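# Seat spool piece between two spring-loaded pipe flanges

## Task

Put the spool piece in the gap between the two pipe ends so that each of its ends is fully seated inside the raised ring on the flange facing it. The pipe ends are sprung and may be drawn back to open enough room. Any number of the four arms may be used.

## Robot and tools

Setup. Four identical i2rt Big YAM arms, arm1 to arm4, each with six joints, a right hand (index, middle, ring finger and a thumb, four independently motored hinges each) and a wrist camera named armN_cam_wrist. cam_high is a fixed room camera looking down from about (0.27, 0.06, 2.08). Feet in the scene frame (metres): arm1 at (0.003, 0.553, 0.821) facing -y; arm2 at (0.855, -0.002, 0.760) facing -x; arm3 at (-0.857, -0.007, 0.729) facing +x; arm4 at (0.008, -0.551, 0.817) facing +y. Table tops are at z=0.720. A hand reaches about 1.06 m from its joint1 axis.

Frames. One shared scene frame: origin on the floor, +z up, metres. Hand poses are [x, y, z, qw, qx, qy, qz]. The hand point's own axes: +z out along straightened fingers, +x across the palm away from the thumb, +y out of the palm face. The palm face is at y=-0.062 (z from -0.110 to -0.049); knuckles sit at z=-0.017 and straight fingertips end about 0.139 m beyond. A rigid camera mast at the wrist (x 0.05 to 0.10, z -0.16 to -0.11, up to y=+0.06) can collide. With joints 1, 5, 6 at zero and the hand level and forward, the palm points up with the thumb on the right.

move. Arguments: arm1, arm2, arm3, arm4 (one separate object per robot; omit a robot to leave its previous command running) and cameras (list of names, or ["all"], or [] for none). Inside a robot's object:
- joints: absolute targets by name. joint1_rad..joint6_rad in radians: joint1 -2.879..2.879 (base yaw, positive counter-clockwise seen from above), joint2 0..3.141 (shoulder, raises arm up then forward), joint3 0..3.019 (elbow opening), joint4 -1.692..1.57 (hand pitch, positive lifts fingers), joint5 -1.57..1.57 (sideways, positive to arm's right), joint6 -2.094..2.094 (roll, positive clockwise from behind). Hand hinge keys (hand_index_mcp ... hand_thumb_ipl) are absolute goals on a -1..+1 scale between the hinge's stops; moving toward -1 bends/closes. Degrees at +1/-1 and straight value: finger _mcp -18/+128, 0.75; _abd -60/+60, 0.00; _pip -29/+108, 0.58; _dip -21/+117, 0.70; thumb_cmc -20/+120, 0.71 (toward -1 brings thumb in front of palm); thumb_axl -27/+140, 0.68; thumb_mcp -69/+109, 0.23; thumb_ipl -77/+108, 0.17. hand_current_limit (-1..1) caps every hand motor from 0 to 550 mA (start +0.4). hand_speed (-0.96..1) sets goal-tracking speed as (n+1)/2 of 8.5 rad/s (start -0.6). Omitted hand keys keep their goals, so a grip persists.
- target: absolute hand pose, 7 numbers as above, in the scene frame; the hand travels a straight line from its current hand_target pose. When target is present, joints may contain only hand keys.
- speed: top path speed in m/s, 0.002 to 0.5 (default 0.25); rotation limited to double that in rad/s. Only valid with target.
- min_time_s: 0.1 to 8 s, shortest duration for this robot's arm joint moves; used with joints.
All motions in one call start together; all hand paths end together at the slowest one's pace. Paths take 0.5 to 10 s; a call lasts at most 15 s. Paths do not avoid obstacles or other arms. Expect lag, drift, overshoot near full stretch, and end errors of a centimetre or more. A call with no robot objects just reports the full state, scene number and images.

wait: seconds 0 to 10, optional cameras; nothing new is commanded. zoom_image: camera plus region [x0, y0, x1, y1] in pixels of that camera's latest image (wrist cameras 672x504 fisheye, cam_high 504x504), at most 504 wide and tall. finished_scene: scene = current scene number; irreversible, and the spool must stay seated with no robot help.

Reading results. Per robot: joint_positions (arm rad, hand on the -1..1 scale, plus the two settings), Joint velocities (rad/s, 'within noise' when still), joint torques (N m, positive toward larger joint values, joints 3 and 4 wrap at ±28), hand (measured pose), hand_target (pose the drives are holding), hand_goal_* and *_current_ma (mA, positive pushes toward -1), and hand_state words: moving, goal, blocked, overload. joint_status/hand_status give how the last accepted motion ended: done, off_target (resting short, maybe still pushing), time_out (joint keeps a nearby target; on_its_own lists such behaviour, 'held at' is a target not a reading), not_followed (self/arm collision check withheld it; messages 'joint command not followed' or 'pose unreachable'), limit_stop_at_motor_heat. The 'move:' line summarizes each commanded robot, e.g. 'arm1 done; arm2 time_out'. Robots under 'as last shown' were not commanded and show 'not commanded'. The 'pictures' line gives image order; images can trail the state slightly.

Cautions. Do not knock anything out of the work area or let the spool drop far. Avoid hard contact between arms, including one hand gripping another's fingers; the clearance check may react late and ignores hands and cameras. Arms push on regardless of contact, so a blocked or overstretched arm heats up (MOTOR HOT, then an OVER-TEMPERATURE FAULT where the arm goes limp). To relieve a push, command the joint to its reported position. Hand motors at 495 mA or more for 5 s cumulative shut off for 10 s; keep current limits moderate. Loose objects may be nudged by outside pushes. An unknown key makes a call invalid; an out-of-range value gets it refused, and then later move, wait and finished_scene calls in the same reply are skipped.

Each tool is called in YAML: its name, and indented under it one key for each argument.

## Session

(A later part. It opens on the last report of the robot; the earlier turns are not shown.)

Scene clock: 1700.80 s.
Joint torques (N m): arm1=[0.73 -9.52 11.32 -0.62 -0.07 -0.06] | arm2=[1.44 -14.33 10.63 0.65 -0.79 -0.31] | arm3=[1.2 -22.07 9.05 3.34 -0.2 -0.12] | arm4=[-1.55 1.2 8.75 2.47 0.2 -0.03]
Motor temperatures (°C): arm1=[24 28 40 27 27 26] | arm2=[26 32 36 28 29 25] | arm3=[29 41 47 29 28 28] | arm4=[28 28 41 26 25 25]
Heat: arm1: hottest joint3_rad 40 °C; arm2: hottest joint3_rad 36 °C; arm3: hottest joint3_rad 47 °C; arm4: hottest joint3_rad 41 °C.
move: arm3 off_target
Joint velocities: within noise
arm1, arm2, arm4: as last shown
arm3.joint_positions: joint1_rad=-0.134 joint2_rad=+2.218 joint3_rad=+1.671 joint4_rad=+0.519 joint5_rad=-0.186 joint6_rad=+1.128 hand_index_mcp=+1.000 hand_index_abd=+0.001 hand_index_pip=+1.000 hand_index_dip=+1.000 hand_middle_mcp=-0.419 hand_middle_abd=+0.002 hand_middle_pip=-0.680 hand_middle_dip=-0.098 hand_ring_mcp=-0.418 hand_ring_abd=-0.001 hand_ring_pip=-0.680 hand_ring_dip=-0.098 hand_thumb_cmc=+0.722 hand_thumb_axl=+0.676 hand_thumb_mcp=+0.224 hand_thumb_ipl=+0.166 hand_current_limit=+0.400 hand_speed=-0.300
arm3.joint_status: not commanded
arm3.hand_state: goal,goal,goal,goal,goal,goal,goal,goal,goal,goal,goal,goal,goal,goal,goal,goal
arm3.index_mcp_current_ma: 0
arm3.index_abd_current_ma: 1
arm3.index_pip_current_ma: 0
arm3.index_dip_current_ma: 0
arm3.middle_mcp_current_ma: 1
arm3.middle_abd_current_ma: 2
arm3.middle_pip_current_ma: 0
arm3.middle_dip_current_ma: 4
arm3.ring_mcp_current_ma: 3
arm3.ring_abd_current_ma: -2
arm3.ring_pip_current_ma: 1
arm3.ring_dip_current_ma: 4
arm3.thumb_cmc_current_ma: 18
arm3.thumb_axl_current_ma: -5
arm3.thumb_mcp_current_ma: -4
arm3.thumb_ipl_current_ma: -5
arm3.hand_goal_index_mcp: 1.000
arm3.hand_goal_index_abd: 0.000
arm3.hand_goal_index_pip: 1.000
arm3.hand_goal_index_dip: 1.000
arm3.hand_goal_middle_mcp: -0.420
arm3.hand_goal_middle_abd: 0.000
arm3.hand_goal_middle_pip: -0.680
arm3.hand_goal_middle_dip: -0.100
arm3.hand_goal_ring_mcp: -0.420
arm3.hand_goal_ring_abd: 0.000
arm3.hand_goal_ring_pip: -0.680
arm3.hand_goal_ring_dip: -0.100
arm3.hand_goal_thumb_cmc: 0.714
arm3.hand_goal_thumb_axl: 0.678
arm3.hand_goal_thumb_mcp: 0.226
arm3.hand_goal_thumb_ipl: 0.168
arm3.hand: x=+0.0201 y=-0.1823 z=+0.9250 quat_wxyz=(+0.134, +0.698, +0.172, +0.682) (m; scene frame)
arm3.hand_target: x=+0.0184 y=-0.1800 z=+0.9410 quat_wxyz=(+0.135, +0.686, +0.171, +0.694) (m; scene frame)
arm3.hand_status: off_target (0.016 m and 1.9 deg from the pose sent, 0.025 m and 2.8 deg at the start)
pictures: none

move:
  arm3: {"target":[0.0176,-0.177,0.956,0.1349,0.6861,0.1711,0.6941],"speed":0.15}

move:
  arm3: {"target":[0.105,-0.1477,0.958,0.1349,0.6861,0.1711,0.6941],"speed":0.12}

wait:
  seconds: 0.5
  cameras: ["cam_high","arm2_cam_wrist"]

zoom_image:
  camera: "cam_high"
  region: [120, 210, 260, 310]

zoom_image:
  camera: "arm2_cam_wrist"
  region: [340, 20, 600, 220]

move:
  arm3: {"target":[0.0176,-0.177,0.956,0.1349,0.6861,0.1711,0.6941],"speed":0.2}

Scene clock: 1724.63 s.
Joint torques (N m): arm1=[0.79 -9.47 11.3 -0.62 -0.07 -0.06] | arm2=[2.61 -14.21 10.71 0.57 -0.75 -0.3] | arm3=[1.44 -21.3 9.44 2.19 -0.01 -0.12] | arm4=[-1.49 1.38 8.9 2.43 0.22 -0.08]
Motor temperatures (°C): arm1=[24 28 40 27 27 26] | arm2=[26 32 36 28 29 25] | arm3=[29 43 46 29 28 28] | arm4=[28 28 41 26 25 25]
Heat: arm1: hottest joint3_rad 40 °C; arm2: hottest joint3_rad 36 °C; arm3: hottest joint3_rad 46 °C; arm4: hottest joint3_rad 41 °C.
move: arm3 done
Joint velocities: within noise
arm1, arm2, arm4: as last shown
arm3.joint_positions: joint1_rad=-0.134 joint2_rad=+2.191 joint3_rad=+1.671 joint4_rad=+0.519 joint5_rad=-0.186 joint6_rad=+1.128 hand_index_mcp=+1.000 hand_index_abd=+0.001 hand_index_pip=+1.000 hand_index_dip=+1.000 hand_middle_mcp=-0.419 hand_middle_abd=+0.002 hand_middle_pip=-0.680 hand_middle_dip=-0.098 hand_ring_mcp=-0.418 hand_ring_abd=-0.001 hand_ring_pip=-0.680 hand_ring_dip=-0.098 hand_thumb_cmc=+0.722 hand_thumb_axl=+0.676 hand_thumb_mcp=+0.224 hand_thumb_ipl=+0.166 hand_current_limit=+0.400 hand_speed=-0.300
arm3.joint_status: not commanded
arm3.hand_state: goal,goal,goal,goal,goal,goal,goal,goal,goal,goal,goal,goal,goal,goal,goal,goal
arm3.index_mcp_current_ma: 0
arm3.index_abd_current_ma: 1
arm3.index_pip_current_ma: 0
arm3.index_dip_current_ma: 0
arm3.middle_mcp_current_ma: 1
arm3.middle_abd_current_ma: 2
arm3.middle_pip_current_ma: 0
arm3.middle_dip_current_ma: 4
arm3.ring_mcp_current_ma: 3
arm3.ring_abd_current_ma: -2
arm3.ring_pip_current_ma: 1
arm3.ring_dip_current_ma: 4
arm3.thumb_cmc_current_ma: 18
arm3.thumb_axl_current_ma: -5
arm3.thumb_mcp_current_ma: -4
arm3.thumb_ipl_current_ma: -5
arm3.hand_goal_index_mcp: 1.000
arm3.hand_goal_index_abd: 0.000
arm3.hand_goal_index_pip: 1.000
arm3.hand_goal_index_dip: 1.000
arm3.hand_goal_middle_mcp: -0.420
arm3.hand_goal_middle_abd: 0.000
arm3.hand_goal_middle_pip: -0.680
arm3.hand_goal_middle_dip: -0.100
arm3.hand_goal_ring_mcp: -0.420
arm3.hand_goal_ring_abd: 0.000
arm3.hand_goal_ring_pip: -0.680
arm3.hand_goal_ring_dip: -0.100
arm3.hand_goal_thumb_cmc: 0.714
arm3.hand_goal_thumb_axl: 0.678
arm3.hand_goal_thumb_mcp: 0.226
arm3.hand_goal_thumb_ipl: 0.168
arm3.hand: x=+0.0180 y=-0.1820 z=+0.9492 quat_wxyz=(+0.138, +0.688, +0.172, +0.691) (m; scene frame)
arm3.hand_target: x=+0.0177 y=-0.1769 z=+0.9559 quat_wxyz=(+0.135, +0.686, +0.171, +0.694) (m; scene frame)
arm3.hand_status: done (0.008 m and 0.5 deg from the pose sent, 0.032 m and 1.9 deg at the start)
pictures: none

Scene clock: 1727.63 s.
Joint torques (N m): arm1=[0.79 -9.47 11.3 -0.62 -0.08 -0.06] | arm2=[1.73 -13.8 10.63 0.66 -0.75 -0.3] | arm3=[5.25 -19.25 19.96 3.02 0.37 0.21] | arm4=[-1.38 2.26 8.7 2.29 0.27 -0.09]
Motor temperatures (°C): arm1=[24 28 40 27 27 26] | arm2=[26 32 36 28 29 25] | arm3=[29 43 48 29 28 28] | arm4=[28 28 41 26 25 25]
Heat: arm1: hottest joint3_rad 40 °C; arm2: hottest joint3_rad 36 °C; arm3: hottest joint3_rad 48 °C; arm4: hottest joint3_rad 41 °C.
move: arm3 off_target
Joint velocities: within noise
arm1: as last shown
arm2.joint_positions: joint1_rad=+0.701 joint2_rad=+2.242 joint3_rad=+1.444 joint4_rad=+1.545 joint5_rad=+1.366 joint6_rad=+0.801 hand_index_mcp=-0.418 hand_index_abd=+0.001 hand_index_pip=-0.678 hand_index_dip=-0.097 hand_middle_mcp=-0.418 hand_middle_abd=+0.001 hand_middle_pip=-0.678 hand_middle_dip=-0.097 hand_ring_mcp=-0.418 hand_ring_abd=+0.001 hand_ring_pip=-0.678 hand_ring_dip=-0.097 hand_thumb_cmc=+0.715 hand_thumb_axl=+0.677 hand_thumb_mcp=-0.443 hand_thumb_ipl=+0.168 hand_current_limit=+0.400 hand_speed=-0.300
arm2.joint_status: not commanded
arm2.hand_state: goal,goal,goal,goal,goal,goal,goal,goal,goal,goal,goal,goal,goal,goal,goal,goal
arm2.index_mcp_current_ma: 0
arm2.index_abd_current_ma: 0
arm2.index_pip_current_ma: 0
arm2.index_dip_current_ma: 0
arm2.middle_mcp_current_ma: 0
arm2.middle_abd_current_ma: 0
arm2.middle_pip_current_ma: 0
arm2.middle_dip_current_ma: 0
arm2.ring_mcp_current_ma: 0
arm2.ring_abd_current_ma: 0
arm2.ring_pip_current_ma: 0
arm2.ring_dip_current_ma: 0
arm2.thumb_cmc_current_ma: 0
arm2.thumb_axl_current_ma: 0
arm2.thumb_mcp_current_ma: 2
arm2.thumb_ipl_current_ma: 0
arm2.hand_goal_index_mcp: -0.420
arm2.hand_goal_index_abd: 0.000
arm2.hand_goal_index_pip: -0.680
arm2.hand_goal_index_dip: -0.100
arm2.hand_goal_middle_mcp: -0.420
arm2.hand_goal_middle_abd: 0.000
arm2.hand_goal_middle_pip: -0.680
arm2.hand_goal_middle_dip: -0.100
arm2.hand_goal_ring_mcp: -0.420
arm2.hand_goal_ring_abd: 0.000
arm2.hand_goal_ring_pip: -0.680
arm2.hand_goal_ring_dip: -0.100
arm2.hand_goal_thumb_cmc: 0.714
arm2.hand_goal_thumb_axl: 0.678
arm2.hand_goal_thumb_mcp: -0.450
arm2.hand_goal_thumb_ipl: 0.168
arm2.hand: x=+0.2952 y=-0.2265 z=+0.9252 quat_wxyz=(-0.701, +0.221, +0.617, +0.280) (m; scene frame)
arm2.hand_target: x=+0.2906 y=-0.2396 z=+0.9302 quat_wxyz=(-0.710, +0.228, +0.611, +0.266) (m; scene frame)
arm2.hand_status: not commanded
arm3.joint_positions: joint1_rad=-0.124 joint2_rad=+2.312 joint3_rad=+1.855 joint4_rad=+0.349 joint5_rad=-0.146 joint6_rad=+1.096 hand_index_mcp=+1.002 hand_index_abd=-0.617 hand_index_pip=+1.002 hand_index_dip=+1.001 hand_middle_mcp=-0.419 hand_middle_abd=+0.002 hand_middle_pip=-0.680 hand_middle_dip=-0.098 hand_ring_mcp=-0.418 hand_ring_abd=-0.001 hand_ring_pip=-0.680 hand_ring_dip=-0.098 hand_thumb_cmc=+0.709 hand_thumb_axl=+0.676 hand_thumb_mcp=+0.230 hand_thumb_ipl=+0.169 hand_current_limit=+0.400 hand_speed=-0.300
arm3.joint_status: not commanded
arm3.hand_state: goal,blocked,goal,goal,goal,goal,goal,goal,goal,goal,goal,goal,goal,goal,goal,goal
arm3.index_mcp_current_ma: 4
arm3.index_abd_current_ma: -385
arm3.index_pip_current_ma: 4
arm3.index_dip_current_ma: 2
arm3.middle_mcp_current_ma: 1
arm3.middle_abd_current_ma: 2
arm3.middle_pip_current_ma: 0
arm3.middle_dip_current_ma: 4
arm3.ring_mcp_current_ma: 3
arm3.ring_abd_current_ma: -1
arm3.ring_pip_current_ma: 1
arm3.ring_dip_current_ma: 4
arm3.thumb_cmc_current_ma: -9
arm3.thumb_axl_current_ma: -4
arm3.thumb_mcp_current_ma: 9
arm3.thumb_ipl_current_ma: 1
arm3.hand_goal_index_mcp: 1.000
arm3.hand_goal_index_abd: 0.000
arm3.hand_goal_index_pip: 1.000
arm3.hand_goal_index_dip: 1.000
arm3.hand_goal_middle_mcp: -0.420
arm3.hand_goal_middle_abd: 0.000
arm3.hand_goal_middle_pip: -0.680
arm3.hand_goal_middle_dip: -0.100
arm3.hand_goal_ring_mcp: -0.420
arm3.hand_goal_ring_abd: 0.000
arm3.hand_goal_ring_pip: -0.680
arm3.hand_goal_ring_dip: -0.100
arm3.hand_goal_thumb_cmc: 0.714
arm3.hand_goal_thumb_axl: 0.678
arm3.hand_goal_thumb_mcp: 0.226
arm3.hand_goal_thumb_ipl: 0.168
arm3.hand: x=+0.0579 y=-0.1855 z=+0.9095 quat_wxyz=(+0.145, +0.725, +0.176, +0.650) (m; scene frame)
arm3.hand_target: x=+0.0874 y=-0.1441 z=+0.9585 quat_wxyz=(+0.132, +0.686, +0.172, +0.694) (m; scene frame)
arm3.hand_status: off_target (0.077 m and 6.8 deg from the pose sent, 0.094 m and 0.5 deg at the start)
arm4.joint_positions: joint1_rad=-0.465 joint2_rad=+0.615 joint3_rad=+1.366 joint4_rad=-1.199 joint5_rad=+0.099 joint6_rad=+1.070 hand_index_mcp=+0.756 hand_index_abd=+0.000 hand_index_pip=+0.577 hand_index_dip=+0.696 hand_middle_mcp=+0.756 hand_middle_abd=+0.000 hand_middle_pip=+0.577 hand_middle_dip=+0.696 hand_ring_mcp=+0.756 hand_ring_abd=+0.000 hand_ring_pip=+0.577 hand_ring_dip=+0.696 hand_thumb_cmc=+0.716 hand_thumb_axl=+0.677 hand_thumb_mcp=+0.226 hand_thumb_ipl=+0.168 hand_current_limit=+0.400 hand_speed=-0.600
arm4.joint_status: not commanded
arm4.hand_state: goal,goal,goal,goal,goal,goal,goal,goal,goal,goal,goal,goal,goal,goal,goal,goal
arm4.index_mcp_current_ma: 0
arm4.index_abd_current_ma: 0
arm4.index_pip_current_ma: 0
arm4.index_dip_current_ma: 0
arm4.middle_mcp_current_ma: 0
arm4.middle_abd_current_ma: 0
arm4.middle_pip_current_ma: 0
arm4.middle_dip_current_ma: 0
arm4.ring_mcp_current_ma: 0
arm4.ring_abd_current_ma: 0
arm4.ring_pip_current_ma: 0
arm4.ring_dip_current_ma: 0
arm4.thumb_cmc_current_ma: 0
arm4.thumb_axl_current_ma: 0
arm4.thumb_mcp_current_ma: 0
arm4.thumb_ipl_current_ma: 0
arm4.hand_goal_index_mcp: 0.754
arm4.hand_goal_index_abd: 0.000
arm4.hand_goal_index_pip: 0.576
arm4.hand_goal_index_dip: 0.696
arm4.hand_goal_middle_mcp: 0.754
arm4.hand_goal_middle_abd: 0.000
arm4.hand_goal_middle_pip: 0.576
arm4.hand_goal_middle_dip: 0.696
arm4.hand_goal_ring_mcp: 0.754
arm4.hand_goal_ring_abd: 0.000
arm4.hand_goal_ring_pip: 0.576
arm4.hand_goal_ring_dip: 0.696
arm4.hand_goal_thumb_cmc: 0.714
arm4.hand_goal_thumb_axl: 0.678
arm4.hand_goal_thumb_mcp: 0.226
arm4.hand_goal_thumb_ipl: 0.168
arm4.hand: x=+0.2036 y=-0.3639 z=+1.4001 quat_wxyz=(-0.114, +0.600, +0.595, +0.523) (m; scene frame)
arm4.hand_target: x=+0.2018 y=-0.3671 z=+1.4143 quat_wxyz=(-0.119, +0.594, +0.588, +0.536) (m; scene frame)
arm4.hand_status: not commanded
pictures: none

Scene clock: 1728.13 s.
Joint torques (N m): arm1=[0.79 -9.52 11.32 -0.64 -0.07 -0.06] | arm2=[1.96 -14.27 10.62 0.55 -0.78 -0.32] | arm3=[4.89 -19.25 19.97 2.99 0.4 0.22] | arm4=[-1.9 1.73 8.59 2.48 0.28 -0.04]
Motor temperatures (°C): arm1=[24 28 40 27 27 26] | arm2=[26 32 36 28 29 25] | arm3=[29 43 48 29 28 28] | arm4=[28 28 41 26 25 25]
Heat: arm1: hottest joint3_rad 40 °C; arm2: hottest joint3_rad 36 °C; arm3: hottest joint3_rad 48 °C; arm4: hottest joint3_rad 41 °C.
Joint velocities: within noise
arm1.joint_positions: joint1_rad=+0.127 joint2_rad=+1.561 joint3_rad=+1.161 joint4_rad=-1.697 joint5_rad=+0.061 joint6_rad=-0.091 hand_index_mcp=-0.078 hand_index_abd=+0.000 hand_index_pip=-0.121 hand_index_dip=+1.000 hand_middle_mcp=-0.085 hand_middle_abd=+0.000 hand_middle_pip=-0.117 hand_middle_dip=+1.000 hand_ring_mcp=-0.909 hand_ring_abd=+0.030 hand_ring_pip=-0.131 hand_ring_dip=+0.265 hand_thumb_cmc=-0.656 hand_thumb_axl=+0.678 hand_thumb_mcp=-0.019 hand_thumb_ipl=+0.186 hand_current_limit=+0.750 hand_speed=-0.300
arm1.joint_status: not commanded
arm1.hand_state: blocked,goal,blocked,goal,blocked,goal,blocked,goal,blocked,blocked,goal,goal,goal,goal,blocked,goal
arm1.index_mcp_current_ma: 267
arm1.index_abd_current_ma: 1
arm1.index_pip_current_ma: 106
arm1.index_dip_current_ma: 0
arm1.middle_mcp_current_ma: 237
arm1.middle_abd_current_ma: 0
arm1.middle_pip_current_ma: 124
arm1.middle_dip_current_ma: 0
arm1.ring_mcp_current_ma: 312
arm1.ring_abd_current_ma: 94
arm1.ring_pip_current_ma: 68
arm1.ring_dip_current_ma: 15
arm1.thumb_cmc_current_ma: 12
arm1.thumb_axl_current_ma: -1
arm1.thumb_mcp_current_ma: 481
arm1.thumb_ipl_current_ma: 87
arm1.hand_goal_index_mcp: -0.140
arm1.hand_goal_index_abd: 0.000
arm1.hand_goal_index_pip: -0.150
arm1.hand_goal_index_dip: 1.000
arm1.hand_goal_middle_mcp: -0.140
arm1.hand_goal_middle_abd: 0.000
arm1.hand_goal_middle_pip: -0.150
arm1.hand_goal_middle_dip: 1.000
arm1.hand_goal_ring_mcp: -0.980
arm1.hand_goal_ring_abd: 0.000
arm1.hand_goal_ring_pip: -0.150
arm1.hand_goal_ring_dip: 0.260
arm1.hand_goal_thumb_cmc: -0.660
arm1.hand_goal_thumb_axl: 0.678
arm1.hand_goal_thumb_mcp: -0.150
arm1.hand_goal_thumb_ipl: 0.168
arm1.hand: x=+0.0203 y=+0.1632 z=+0.9255 quat_wxyz=(-0.259, +0.959, +0.108, -0.029) (m; scene frame)
arm1.hand_target: x=+0.0198 y=+0.1413 z=+0.9450 quat_wxyz=(-0.234, +0.966, +0.106, -0.027) (m; scene frame)
arm1.hand_status: not commanded
arm2.joint_positions: joint1_rad=+0.701 joint2_rad=+2.242 joint3_rad=+1.444 joint4_rad=+1.545 joint5_rad=+1.366 joint6_rad=+0.801 hand_index_mcp=-0.418 hand_index_abd=+0.001 hand_index_pip=-0.678 hand_index_dip=-0.097 hand_middle_mcp=-0.418 hand_middle_abd=+0.001 hand_middle_pip=-0.678 hand_middle_dip=-0.097 hand_ring_mcp=-0.418 hand_ring_abd=+0.001 hand_ring_pip=-0.678 hand_ring_dip=-0.097 hand_thumb_cmc=+0.715 hand_thumb_axl=+0.677 hand_thumb_mcp=-0.443 hand_thumb_ipl=+0.168 hand_current_limit=+0.400 hand_speed=-0.300
arm2.joint_status: not commanded
arm2.hand_state: goal,goal,goal,goal,goal,goal,goal,goal,goal,goal,goal,goal,goal,goal,goal,goal
arm2.index_mcp_current_ma: 0
arm2.index_abd_current_ma: 0
arm2.index_pip_current_ma: 0
arm2.index_dip_current_ma: 0
arm2.middle_mcp_current_ma: 0
arm2.middle_abd_current_ma: 0
arm2.middle_pip_current_ma: 0
arm2.middle_dip_current_ma: 0
arm2.ring_mcp_current_ma: 0
arm2.ring_abd_current_ma: 0
arm2.ring_pip_current_ma: 0
arm2.ring_dip_current_ma: 0
arm2.thumb_cmc_current_ma: 0
arm2.thumb_axl_current_ma: 0
arm2.thumb_mcp_current_ma: 2
arm2.thumb_ipl_current_ma: 0
arm2.hand_goal_index_mcp: -0.420
arm2.hand_goal_index_abd: 0.000
arm2.hand_goal_index_pip: -0.680
arm2.hand_goal_index_dip: -0.100
arm2.hand_goal_middle_mcp: -0.420
arm2.hand_goal_middle_abd: 0.000
arm2.hand_goal_middle_pip: -0.680
arm2.hand_goal_middle_dip: -0.100
arm2.hand_goal_ring_mcp: -0.420
arm2.hand_goal_ring_abd: 0.000
arm2.hand_goal_ring_pip: -0.680
arm2.hand_goal_ring_dip: -0.100
arm2.hand_goal_thumb_cmc: 0.714
arm2.hand_goal_thumb_axl: 0.678
arm2.hand_goal_thumb_mcp: -0.450
arm2.hand_goal_thumb_ipl: 0.168
arm2.hand: x=+0.2952 y=-0.2265 z=+0.9252 quat_wxyz=(-0.701, +0.221, +0.617, +0.280) (m; scene frame)
arm2.hand_target: x=+0.2906 y=-0.2396 z=+0.9302 quat_wxyz=(-0.710, +0.228, +0.611, +0.266) (m; scene frame)
arm2.hand_status: not commanded
arm3.joint_positions: joint1_rad=-0.124 joint2_rad=+2.312 joint3_rad=+1.855 joint4_rad=+0.349 joint5_rad=-0.146 joint6_rad=+1.096 hand_index_mcp=+1.002 hand_index_abd=-0.617 hand_index_pip=+1.002 hand_index_dip=+1.001 hand_middle_mcp=-0.419 hand_middle_abd=+0.002 hand_middle_pip=-0.680 hand_middle_dip=-0.098 hand_ring_mcp=-0.418 hand_ring_abd=-0.001 hand_ring_pip=-0.680 hand_ring_dip=-0.098 hand_thumb_cmc=+0.709 hand_thumb_axl=+0.676 hand_thumb_mcp=+0.230 hand_thumb_ipl=+0.169 hand_current_limit=+0.400 hand_speed=-0.300
arm3.joint_status: not commanded
arm3.hand_state: goal,blocked,goal,goal,goal,goal,goal,goal,goal,goal,goal,goal,goal,goal,goal,goal
arm3.index_mcp_current_ma: 4
arm3.index_abd_current_ma: -385
arm3.index_pip_current_ma: 4
arm3.index_dip_current_ma: 2
arm3.middle_mcp_current_ma: 1
arm3.middle_abd_current_ma: 2
arm3.middle_pip_current_ma: 0
arm3.middle_dip_current_ma: 4
arm3.ring_mcp_current_ma: 3
arm3.ring_abd_current_ma: -1
arm3.ring_pip_current_ma: 1
arm3.ring_dip_current_ma: 4
arm3.thumb_cmc_current_ma: -9
arm3.thumb_axl_current_ma: -4
arm3.thumb_mcp_current_ma: 9
arm3.thumb_ipl_current_ma: 1
arm3.hand_goal_index_mcp: 1.000
arm3.hand_goal_index_abd: 0.000
arm3.hand_goal_index_pip: 1.000
arm3.hand_goal_index_dip: 1.000
arm3.hand_goal_middle_mcp: -0.420
arm3.hand_goal_middle_abd: 0.000
arm3.hand_goal_middle_pip: -0.680
arm3.hand_goal_middle_dip: -0.100
arm3.hand_goal_ring_mcp: -0.420
arm3.hand_goal_ring_abd: 0.000
arm3.hand_goal_ring_pip: -0.680
arm3.hand_goal_ring_dip: -0.100
arm3.hand_goal_thumb_cmc: 0.714
arm3.hand_goal_thumb_axl: 0.678
arm3.hand_goal_thumb_mcp: 0.226
arm3.hand_goal_thumb_ipl: 0.168
arm3.hand: x=+0.0579 y=-0.1855 z=+0.9095 quat_wxyz=(+0.145, +0.725, +0.176, +0.650) (m; scene frame)
arm3.hand_target: x=+0.0874 y=-0.1441 z=+0.9585 quat_wxyz=(+0.132, +0.686, +0.172, +0.694) (m; scene frame)
arm3.hand_status: off_target (0.077 m and 6.8 deg from the pose sent, 0.094 m and 0.5 deg at the start)
arm4.joint_positions: joint1_rad=-0.465 joint2_rad=+0.615 joint3_rad=+1.366 joint4_rad=-1.199 joint5_rad=+0.099 joint6_rad=+1.070 hand_index_mcp=+0.756 hand_index_abd=+0.000 hand_index_pip=+0.577 hand_index_dip=+0.696 hand_middle_mcp=+0.756 hand_middle_abd=+0.000 hand_middle_pip=+0.577 hand_middle_dip=+0.696 hand_ring_mcp=+0.756 hand_ring_abd=+0.000 hand_ring_pip=+0.577 hand_ring_dip=+0.696 hand_thumb_cmc=+0.716 hand_thumb_axl=+0.677 hand_thumb_mcp=+0.226 hand_thumb_ipl=+0.168 hand_current_limit=+0.400 hand_speed=-0.600
arm4.joint_status: not commanded
arm4.hand_state: goal,goal,goal,goal,goal,goal,goal,goal,goal,goal,goal,goal,goal,goal,goal,goal
arm4.index_mcp_current_ma: 0
arm4.index_abd_current_ma: 0
arm4.index_pip_current_ma: 0
arm4.index_dip_current_ma: 0
arm4.middle_mcp_current_ma: 0
arm4.middle_abd_current_ma: 0
arm4.middle_pip_current_ma: 0
arm4.middle_dip_current_ma: 0
arm4.ring_mcp_current_ma: 0
arm4.ring_abd_current_ma: 0
arm4.ring_pip_current_ma: 0
arm4.ring_dip_current_ma: 0
arm4.thumb_cmc_current_ma: 0
arm4.thumb_axl_current_ma: 0
arm4.thumb_mcp_current_ma: 0
arm4.thumb_ipl_current_ma: 0
arm4.hand_goal_index_mcp: 0.754
arm4.hand_goal_index_abd: 0.000
arm4.hand_goal_index_pip: 0.576
arm4.hand_goal_index_dip: 0.696
arm4.hand_goal_middle_mcp: 0.754
arm4.hand_goal_middle_abd: 0.000
arm4.hand_goal_middle_pip: 0.576
arm4.hand_goal_middle_dip: 0.696
arm4.hand_goal_ring_mcp: 0.754
arm4.hand_goal_ring_abd: 0.000
arm4.hand_goal_ring_pip: 0.576
arm4.hand_goal_ring_dip: 0.696
arm4.hand_goal_thumb_cmc: 0.714
arm4.hand_goal_thumb_axl: 0.678
arm4.hand_goal_thumb_mcp: 0.226
arm4.hand_goal_thumb_ipl: 0.168
arm4.hand: x=+0.2036 y=-0.3639 z=+1.4001 quat_wxyz=(-0.114, +0.600, +0.595, +0.523) (m; scene frame)
arm4.hand_target: x=+0.2018 y=-0.3671 z=+1.4143 quat_wxyz=(-0.119, +0.594, +0.588, +0.536) (m; scene frame)
arm4.hand_status: not commanded
wait: 0.50 s; at rest by 0.27 s
pictures: arm2_cam_wrist, cam_high
camera_calibration:
arm2_cam_wrist: T_world_to_cam=[[0.315894, 0.534698, -0.783779, 0.789787], [0.11981, -0.841946, -0.526092, 0.218297], [-0.9412, 0.0722848, -0.330027, 0.719996], [0, 0, 0, 1]] pos_world=[0.402017, -0.290548, 0.971481]

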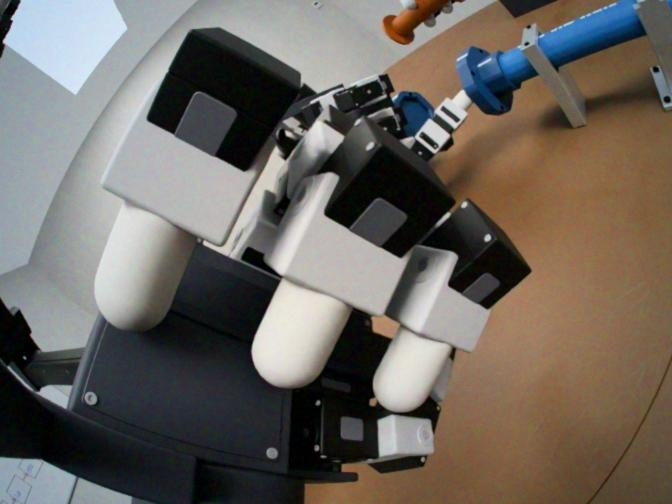

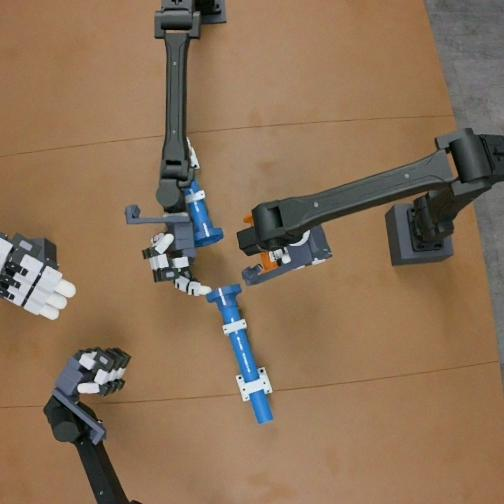

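Scaled by 3.600 from the camera's 504x504 image, which has a finer 720x720 frame.

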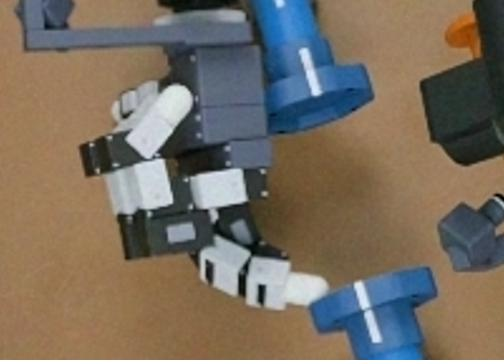

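Scaled by 1.938 from the camera's 672x504 image, which has a finer 960x720 frame.

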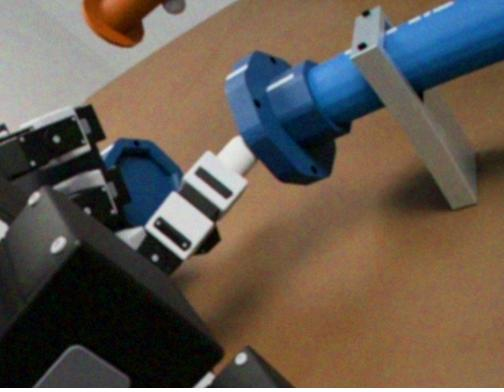

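Scene clock: 1729.53 s.
Joint torques (N m): arm1=[0.79 -9.47 11.3 -0.62 -0.07 -0.06] | arm2=[1.61 -14.56 10.67 0.61 -0.75 -0.32] | arm3=[1.2 -20.89 9.44 3.18 -0.17 -0.07] | arm4=[-1.2 1.96 8.75 2.55 0.23 -0.1]
Motor temperatures (°C): arm1=[24 28 40 27 27 26] | arm2=[26 32 36 28 29 25] | arm3=[29 43 48 29 28 28] | arm4=[28 28 41 26 25 25]
Heat: arm1: hottest joint3_rad 40 °C; arm2: hottest joint3_rad 36 °C; arm3: hottest joint3_rad 48 °C; arm4: hottest joint3_rad 41 °C.
move: arm3 done
Joint velocities: within noise
arm1, arm2, arm4: as last shown
arm3.joint_positions: joint1_rad=-0.132 joint2_rad=+2.181 joint3_rad=+1.671 joint4_rad=+0.495 joint5_rad=-0.182 joint6_rad=+1.122 hand_index_mcp=+1.000 hand_index_abd=+0.001 hand_index_pip=+1.000 hand_index_dip=+1.000 hand_middle_mcp=-0.419 hand_middle_abd=+0.002 hand_middle_pip=-0.680 hand_middle_dip=-0.098 hand_ring_mcp=-0.418 hand_ring_abd=-0.001 hand_ring_pip=-0.680 hand_ring_dip=-0.098 hand_thumb_cmc=+0.715 hand_thumb_axl=+0.676 hand_thumb_mcp=+0.223 hand_thumb_ipl=+0.166 hand_current_limit=+0.400 hand_speed=-0.300
arm3.joint_status: not commanded
arm3.hand_state: goal,goal,goal,goal,goal,goal,goal,goal,goal,goal,goal,goal,goal,goal,goal,goal
arm3.index_mcp_current_ma: 0
arm3.index_abd_current_ma: 1
arm3.index_pip_current_ma: 0
arm3.index_dip_current_ma: 0
arm3.middle_mcp_current_ma: 1
arm3.middle_abd_current_ma: 2
arm3.middle_pip_current_ma: 0
arm3.middle_dip_current_ma: 4
arm3.ring_mcp_current_ma: 3
arm3.ring_abd_current_ma: -1
arm3.ring_pip_current_ma: 1
arm3.ring_dip_current_ma: 4
arm3.thumb_cmc_current_ma: 2
arm3.thumb_axl_current_ma: -4
arm3.thumb_mcp_current_ma: -6
arm3.thumb_ipl_current_ma: -5
arm3.hand_goal_index_mcp: 1.000
arm3.hand_goal_index_abd: 0.000
arm3.hand_goal_index_pip: 1.000
arm3.hand_goal_index_dip: 1.000
arm3.hand_goal_middle_mcp: -0.420
arm3.hand_goal_middle_abd: 0.000
arm3.hand_goal_middle_pip: -0.680
arm3.hand_goal_middle_dip: -0.100
arm3.hand_goal_ring_mcp: -0.420
arm3.hand_goal_ring_abd: 0.000
arm3.hand_goal_ring_pip: -0.680
arm3.hand_goal_ring_dip: -0.100
arm3.hand_goal_thumb_cmc: 0.714
arm3.hand_goal_thumb_axl: 0.678
arm3.hand_goal_thumb_mcp: 0.226
arm3.hand_goal_thumb_ipl: 0.168
arm3.hand: x=+0.0174 y=-0.1809 z=+0.9524 quat_wxyz=(+0.139, +0.693, +0.173, +0.686) (m; scene frame)
arm3.hand_target: x=+0.0175 y=-0.1771 z=+0.9561 quat_wxyz=(+0.135, +0.686, +0.171, +0.694) (m; scene frame)
arm3.hand_status: done (0.005 m and 1.2 deg from the pose sent, 0.062 m and 6.9 deg at the start)
pictures: none

move:
  arm1: {"target":[0.01,0.22,0.92,-0.0434,0.9931,0.1088,-0.0048],"speed":0.2}
  arm3: {"target":[-0.02,-0.21,1.06,0.1349,0.6861,0.1711,0.6941],"speed":0.25,"joints":{"hand_thumb_axl":-0.4,"hand_thumb_mcp":0.23,"hand_thumb_ipl":0.17,"hand_current_limit":0.75}}

move:
  arm3: {"target":[0.12,-0.14,1.10,-0.1979,0.7057,-0.0463,0.6789],"speed":0.25,"joints":{"hand_index_mcp":-0.42,"hand_index_pip":-0.68,"hand_index_dip":-0.1}}
  cameras: ["cam_high","arm2_cam_wrist","arm1_cam_wrist"]

zoom_image:
  camera: "cam_high"
  region: [120, 190, 300, 310]

Scene clock: 2001.03 s.
Joint torques (N m): arm1=[0.67 -6.42 8.31 1.31 -0.16 -0.1] | arm2=[1.73 -13.98 10.67 0.61 -0.76 -0.3] | arm3=[0.67 -19.78 9.7 1.83 -0.27 -0.06] | arm4=[-1.9 1.9 8.7 2.45 0.26 -0.13]
Motor temperatures (°C): arm1=[24 28 42 27 27 26] | arm2=[26 32 36 28 29 25] | arm3=[29 43 46 29 27 28] | arm4=[28 28 41 26 25 25]
Heat: arm1: hottest joint3_rad 42 °C; arm2: hottest joint3_rad 36 °C; arm3: hottest joint3_rad 46 °C; arm4: hottest joint3_rad 41 °C.
move: arm1 off_target; arm3 done
Joint velocities: within noise
arm1.joint_positions: joint1_rad=+0.089 joint2_rad=+1.138 joint3_rad=+0.702 joint4_rad=-1.284 joint5_rad=+0.023 joint6_rad=-0.143 hand_index_mcp=-0.072 hand_index_abd=+0.000 hand_index_pip=-0.120 hand_index_dip=+1.000 hand_middle_mcp=-0.079 hand_middle_abd=+0.000 hand_middle_pip=-0.115 hand_middle_dip=+1.000 hand_ring_mcp=-0.909 hand_ring_abd=+0.030 hand_ring_pip=-0.131 hand_ring_dip=+0.265 hand_thumb_cmc=-0.656 hand_thumb_axl=+0.678 hand_thumb_mcp=-0.027 hand_thumb_ipl=+0.186 hand_current_limit=+0.750 hand_speed=-0.300
arm1.joint_status: not commanded
arm1.hand_state: blocked,goal,blocked,goal,blocked,goal,blocked,goal,blocked,blocked,goal,goal,goal,goal,blocked,goal
arm1.index_mcp_current_ma: 299
arm1.index_abd_current_ma: 1
arm1.index_pip_current_ma: 112
arm1.index_dip_current_ma: 0
arm1.middle_mcp_current_ma: 265
arm1.middle_abd_current_ma: 0
arm1.middle_pip_current_ma: 131
arm1.middle_dip_current_ma: 0
arm1.ring_mcp_current_ma: 312
arm1.ring_abd_current_ma: 94
arm1.ring_pip_current_ma: 68
arm1.ring_dip_current_ma: 15
arm1.thumb_cmc_current_ma: 12
arm1.thumb_axl_current_ma: -1
arm1.thumb_mcp_current_ma: 481
arm1.thumb_ipl_current_ma: 89
arm1.hand_goal_index_mcp: -0.140
arm1.hand_goal_index_abd: 0.000
arm1.hand_goal_index_pip: -0.150
arm1.hand_goal_index_dip: 1.000
arm1.hand_goal_middle_mcp: -0.140
arm1.hand_goal_middle_abd: 0.000
arm1.hand_goal_middle_pip: -0.150
arm1.hand_goal_middle_dip: 1.000
arm1.hand_goal_ring_mcp: -0.980
arm1.hand_goal_ring_abd: 0.000
arm1.hand_goal_ring_pip: -0.150
arm1.hand_goal_ring_dip: 0.260
arm1.hand_goal_thumb_cmc: -0.660
arm1.hand_goal_thumb_axl: 0.678
arm1.hand_goal_thumb_mcp: -0.150
arm1.hand_goal_thumb_ipl: 0.168
arm1.hand: x=+0.0112 y=+0.2320 z=+0.9050 quat_wxyz=(-0.074, +0.991, +0.110, -0.005) (m; scene frame)
arm1.hand_target: x=+0.0099 y=+0.2204 z=+0.9202 quat_wxyz=(-0.044, +0.993, +0.109, -0.005) (m; scene frame)
arm1.hand_status: off_target (0.019 m and 3.5 deg from the pose sent, 0.058 m and 25.2 deg at the start)
arm2, arm4: as last shown
arm3.joint_positions: joint1_rad=-0.180 joint2_rad=+1.993 joint3_rad=+1.641 joint4_rad=+0.367 joint5_rad=-0.236 joint6_rad=+1.123 hand_index_mcp=+1.000 hand_index_abd=+0.001 hand_index_pip=+1.000 hand_index_dip=+1.000 hand_middle_mcp=-0.419 hand_middle_abd=+0.002 hand_middle_pip=-0.680 hand_middle_dip=-0.098 hand_ring_mcp=-0.418 hand_ring_abd=-0.001 hand_ring_pip=-0.680 hand_ring_dip=-0.098 hand_thumb_cmc=+0.715 hand_thumb_axl=-0.398 hand_thumb_mcp=+0.230 hand_thumb_ipl=+0.168 hand_current_limit=+0.750 hand_speed=-0.300
arm3.joint_status: all done
arm3.hand_state: goal,goal,goal,goal,goal,goal,goal,goal,goal,goal,goal,goal,goal,goal,goal,goal
arm3.index_mcp_current_ma: 0
arm3.index_abd_current_ma: 1
arm3.index_pip_current_ma: 0
arm3.index_dip_current_ma: 0
arm3.middle_mcp_current_ma: 1
arm3.middle_abd_current_ma: 2
arm3.middle_pip_current_ma: 0
arm3.middle_dip_current_ma: 4
arm3.ring_mcp_current_ma: 3
arm3.ring_abd_current_ma: -1
arm3.ring_pip_current_ma: 1
arm3.ring_dip_current_ma: 4
arm3.thumb_cmc_current_ma: 2
arm3.thumb_axl_current_ma: 5
arm3.thumb_mcp_current_ma: 0
arm3.thumb_ipl_current_ma: -4
arm3.hand_goal_index_mcp: 1.000
arm3.hand_goal_index_abd: 0.000
arm3.hand_goal_index_pip: 1.000
arm3.hand_goal_index_dip: 1.000
arm3.hand_goal_middle_mcp: -0.420
arm3.hand_goal_middle_abd: 0.000
arm3.hand_goal_middle_pip: -0.680
arm3.hand_goal_middle_dip: -0.100
arm3.hand_goal_ring_mcp: -0.420
arm3.hand_goal_ring_abd: 0.000
arm3.hand_goal_ring_pip: -0.680
arm3.hand_goal_ring_dip: -0.100
arm3.hand_goal_thumb_cmc: 0.714
arm3.hand_goal_thumb_axl: -0.400
arm3.hand_goal_thumb_mcp: 0.230
arm3.hand_goal_thumb_ipl: 0.170
arm3.hand: x=-0.0173 y=-0.2080 z=+1.0610 quat_wxyz=(+0.141, +0.682, +0.175, +0.697) (m; scene frame)
arm3.hand_target: x=-0.0200 y=-0.2102 z=+1.0599 quat_wxyz=(+0.135, +0.686, +0.171, +0.694) (m; scene frame)
arm3.hand_status: done (0.003 m and 1.0 deg from the pose sent, 0.118 m and 1.3 deg at the start)
pictures: none

Scene clock: 2004.30 s.
Joint torques (N m): arm1=[0.67 -6.42 8.32 1.31 -0.16 -0.09] | arm2=[1.67 -14.39 10.55 0.69 -0.77 -0.31] | arm3=[1.61 -22.18 15.91 1.74 -0.22 -0.1] | arm4=[-0.97 2.14 8.77 2.4 0.2 -0.1]
Motor temperatures (°C): arm1=[24 28 42 27 27 26] | arm2=[26 32 36 28 29 25] | arm3=[28 43 47 29 27 28] | arm4=[28 28 41 26 25 25]
Heat: arm1: hottest joint3_rad 42 °C; arm2: hottest joint3_rad 36 °C; arm3: hottest joint3_rad 47 °C; arm4: hottest joint3_rad 41 °C.
move: arm3 off_target
Joint velocities: within noise
arm1, arm2, arm4: as last shown
arm1.hand_target: x=+0.0099 y=+0.2205 z=+0.9202 quat_wxyz=(-0.044, +0.993, +0.109, -0.005) (m; scene frame)
arm3.joint_positions: joint1_rad=-0.127 joint2_rad=+2.385 joint3_rad=+2.580 joint4_rad=-0.219 joint5_rad=-0.340 joint6_rad=+1.908 hand_index_mcp=-0.418 hand_index_abd=+0.001 hand_index_pip=-0.677 hand_index_dip=-0.098 hand_middle_mcp=-0.419 hand_middle_abd=+0.002 hand_middle_pip=-0.680 hand_middle_dip=-0.098 hand_ring_mcp=-0.418 hand_ring_abd=-0.001 hand_ring_pip=-0.680 hand_ring_dip=-0.098 hand_thumb_cmc=+0.713 hand_thumb_axl=-0.398 hand_thumb_mcp=+0.230 hand_thumb_ipl=+0.168 hand_current_limit=+0.750 hand_speed=-0.300
arm3.joint_status: all done
arm3.hand_state: goal,goal,goal,goal,goal,goal,goal,goal,goal,goal,goal,goal,goal,goal,goal,goal
arm3.index_mcp_current_ma: 4
arm3.index_abd_current_ma: 1
arm3.index_pip_current_ma: 5
arm3.index_dip_current_ma: 4
arm3.middle_mcp_current_ma: 1
arm3.middle_abd_current_ma: 2
arm3.middle_pip_current_ma: 0
arm3.middle_dip_current_ma: 4
arm3.ring_mcp_current_ma: 3
arm3.ring_abd_current_ma: -1
arm3.ring_pip_current_ma: 1
arm3.ring_dip_current_ma: 4
arm3.thumb_cmc_current_ma: -2
arm3.thumb_axl_current_ma: 5
arm3.thumb_mcp_current_ma: 0
arm3.thumb_ipl_current_ma: -4
arm3.hand_goal_index_mcp: -0.420
arm3.hand_goal_index_abd: 0.000
arm3.hand_goal_index_pip: -0.680
arm3.hand_goal_index_dip: -0.100
arm3.hand_goal_middle_mcp: -0.420
arm3.hand_goal_middle_abd: 0.000
arm3.hand_goal_middle_pip: -0.680
arm3.hand_goal_middle_dip: -0.100
arm3.hand_goal_ring_mcp: -0.420
arm3.hand_goal_ring_abd: 0.000
arm3.hand_goal_ring_pip: -0.680
arm3.hand_goal_ring_dip: -0.100
arm3.hand_goal_thumb_cmc: 0.714
arm3.hand_goal_thumb_axl: -0.400
arm3.hand_goal_thumb_mcp: 0.230
arm3.hand_goal_thumb_ipl: 0.170
arm3.hand: x=+0.1145 y=-0.1463 z=+1.0826 quat_wxyz=(-0.192, +0.715, -0.050, +0.670) (m; scene frame)
arm3.hand_target: x=+0.1180 y=-0.1397 z=+1.0995 quat_wxyz=(-0.198, +0.705, -0.046, +0.680) (m; scene frame)
arm3.hand_status: off_target (0.019 m and 1.7 deg from the pose sent, 0.158 m and 46.8 deg at the start)
pictures: arm1_cam_wrist, arm2_cam_wrist, cam_high
camera_calibration:
arm1_cam_wrist: T_world_to_cam=[[-0.618446, -0.773523, -0.138516, 0.345985], [-0.515141, 0.265957, 0.814799, -0.846082], [-0.593426, 0.575264, -0.562953, 0.5056], [0, 0, 0, 1]] pos_world=[0.0781578, 0.201795, 1.02194]
arm2_cam_wrist: T_world_to_cam=[[0.315894, 0.534698, -0.783779, 0.789787], [0.11981, -0.841946, -0.526092, 0.218297], [-0.9412, 0.0722848, -0.330027, 0.719996], [0, 0, 0, 1]] pos_world=[0.402017, -0.290548, 0.971481]

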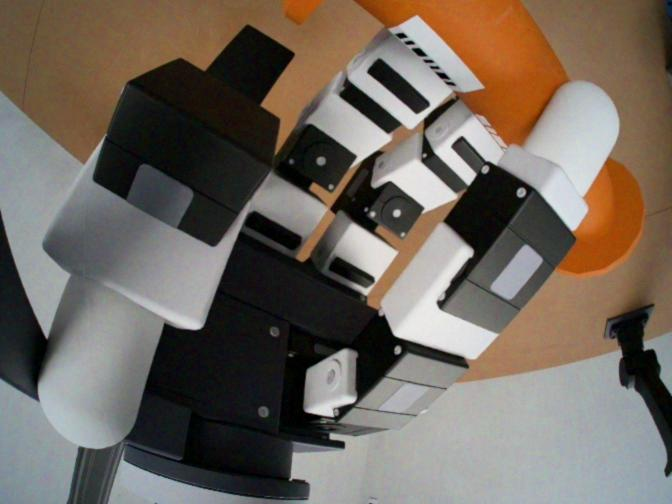

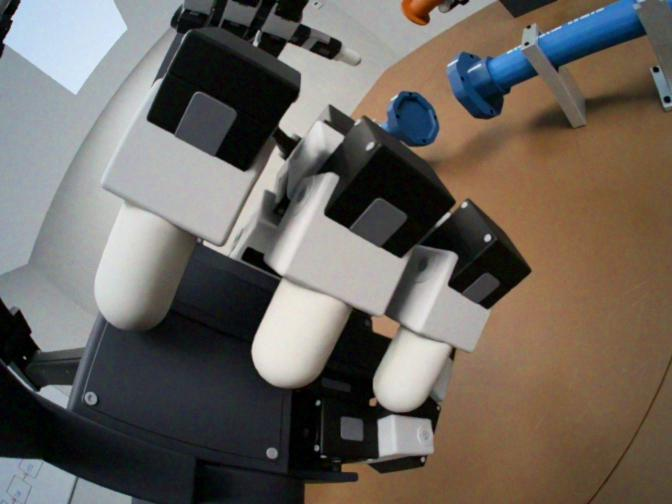

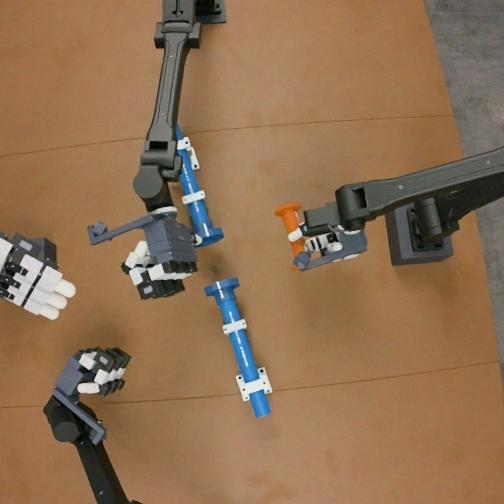

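Scaled by 2.800 from the camera's 504x504 image, which has a finer 720x720 frame.

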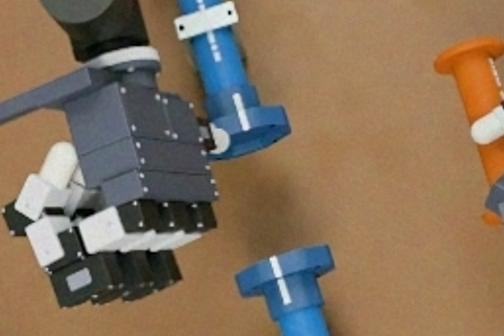

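move:
  arm3: {"target":[0.130,-0.130,1.0,-0.1979,0.7057,-0.0463,0.6789],"speed":0.15}
  cameras: ["cam_high","arm2_cam_wrist"]

zoom_image:
  camera: "arm2_cam_wrist"
  region: [340, 20, 600, 220]

zoom_image:
  camera: "cam_high"
  region: [120, 190, 300, 310]

Scene clock: 2020.13 s.
Joint torques (N m): arm1=[0.67 -6.42 8.32 1.31 -0.16 -0.09] | arm2=[2.02 -14.15 10.59 0.58 -0.78 -0.32] | arm3=[1.49 -22.42 10.82 3.22 0.12 -0.11] | arm4=[-1.26 1.85 8.69 2.52 0.18 -0.09]
Motor temperatures (°C): arm1=[24 28 40 27 27 26] | arm2=[26 32 36 28 29 25] | arm3=[28 42 49 29 27 28] | arm4=[28 28 41 26 25 25]
Heat: arm1: hottest joint3_rad 40 °C; arm2: hottest joint3_rad 36 °C; arm3: hottest joint3_rad 49 °C; arm4: hottest joint3_rad 41 °C.
move: arm3 off_target
Joint velocities: within noise
arm1, arm2, arm4: as last shown
arm3.joint_positions: joint1_rad=-0.113 joint2_rad=+2.388 joint3_rad=+2.387 joint4_rad=+0.003 joint5_rad=-0.334 joint6_rad=+1.908 hand_index_mcp=-0.418 hand_index_abd=+0.001 hand_index_pip=-0.677 hand_index_dip=-0.098 hand_middle_mcp=-0.419 hand_middle_abd=+0.002 hand_middle_pip=-0.680 hand_middle_dip=-0.098 hand_ring_mcp=-0.418 hand_ring_abd=-0.001 hand_ring_pip=-0.680 hand_ring_dip=-0.098 hand_thumb_cmc=+0.713 hand_thumb_axl=-0.398 hand_thumb_mcp=+0.230 hand_thumb_ipl=+0.168 hand_current_limit=+0.750 hand_speed=-0.300
arm3.joint_status: not commanded
arm3.hand_state: goal,goal,goal,goal,goal,goal,goal,goal,goal,goal,goal,goal,goal,goal,goal,goal
arm3.index_mcp_current_ma: 4
arm3.index_abd_current_ma: 1
arm3.index_pip_current_ma: 5
arm3.index_dip_current_ma: 4
arm3.middle_mcp_current_ma: 1
arm3.middle_abd_current_ma: 2
arm3.middle_pip_current_ma: 0
arm3.middle_dip_current_ma: 4
arm3.ring_mcp_current_ma: 3
arm3.ring_abd_current_ma: -1
arm3.ring_pip_current_ma: 1
arm3.ring_dip_current_ma: 4
arm3.thumb_cmc_current_ma: -2
arm3.thumb_axl_current_ma: 5
arm3.thumb_mcp_current_ma: 0
arm3.thumb_ipl_current_ma: -4
arm3.hand_goal_index_mcp: -0.420
arm3.hand_goal_index_abd: 0.000
arm3.hand_goal_index_pip: -0.680
arm3.hand_goal_index_dip: -0.100
arm3.hand_goal_middle_mcp: -0.420
arm3.hand_goal_middle_abd: 0.000
arm3.hand_goal_middle_pip: -0.680
arm3.hand_goal_middle_dip: -0.100
arm3.hand_goal_ring_mcp: -0.420
arm3.hand_goal_ring_abd: 0.000
arm3.hand_goal_ring_pip: -0.680
arm3.hand_goal_ring_dip: -0.100
arm3.hand_goal_thumb_cmc: 0.714
arm3.hand_goal_thumb_axl: -0.400
arm3.hand_goal_thumb_mcp: 0.230
arm3.hand_goal_thumb_ipl: 0.170
arm3.hand: x=+0.1250 y=-0.1343 z=+1.0137 quat_wxyz=(-0.194, +0.707, -0.043, +0.679) (m; scene frame)
arm3.hand_target: x=+0.1293 y=-0.1301 z=+1.0001 quat_wxyz=(-0.198, +0.706, -0.046, +0.679) (m; scene frame)
arm3.hand_status: off_target (0.015 m and 0.6 deg from the pose sent, 0.086 m and 1.6 deg at the start)
pictures: arm2_cam_wrist, cam_high
camera_calibration:
arm2_cam_wrist: T_world_to_cam=[[0.315894, 0.534698, -0.783779, 0.789787], [0.11981, -0.841946, -0.526092, 0.218297], [-0.9412, 0.0722848, -0.330027, 0.719996], [0, 0, 0, 1]] pos_world=[0.402017, -0.290548, 0.971481]

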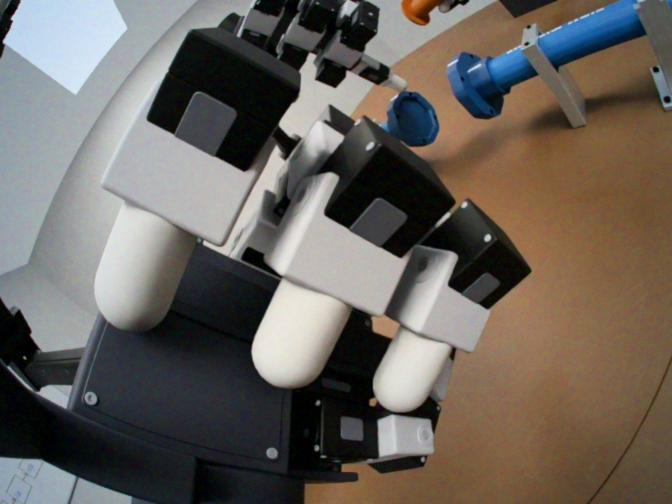

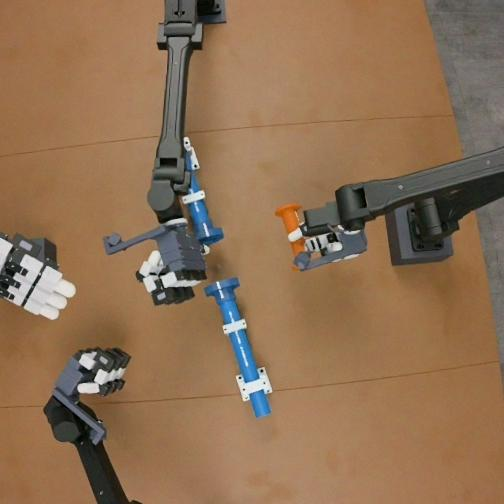

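Scaled by 1.938 from the camera's 672x504 image, which has a finer 960x720 frame.

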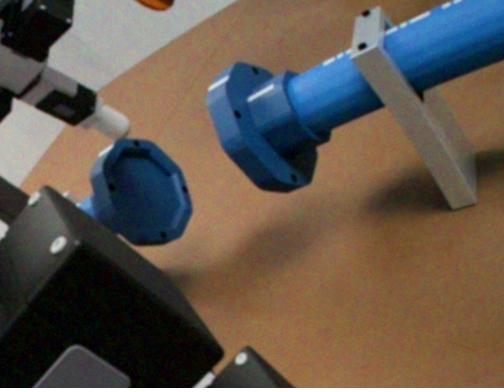

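Scaled by 2.800 from the camera's 504x504 image, which has a finer 720x720 frame.

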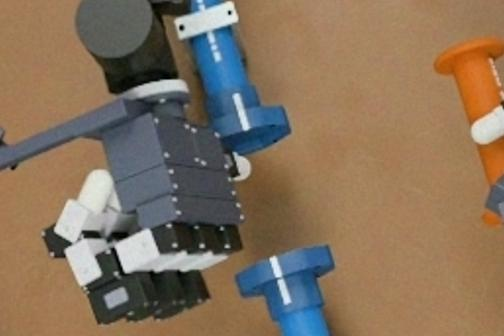

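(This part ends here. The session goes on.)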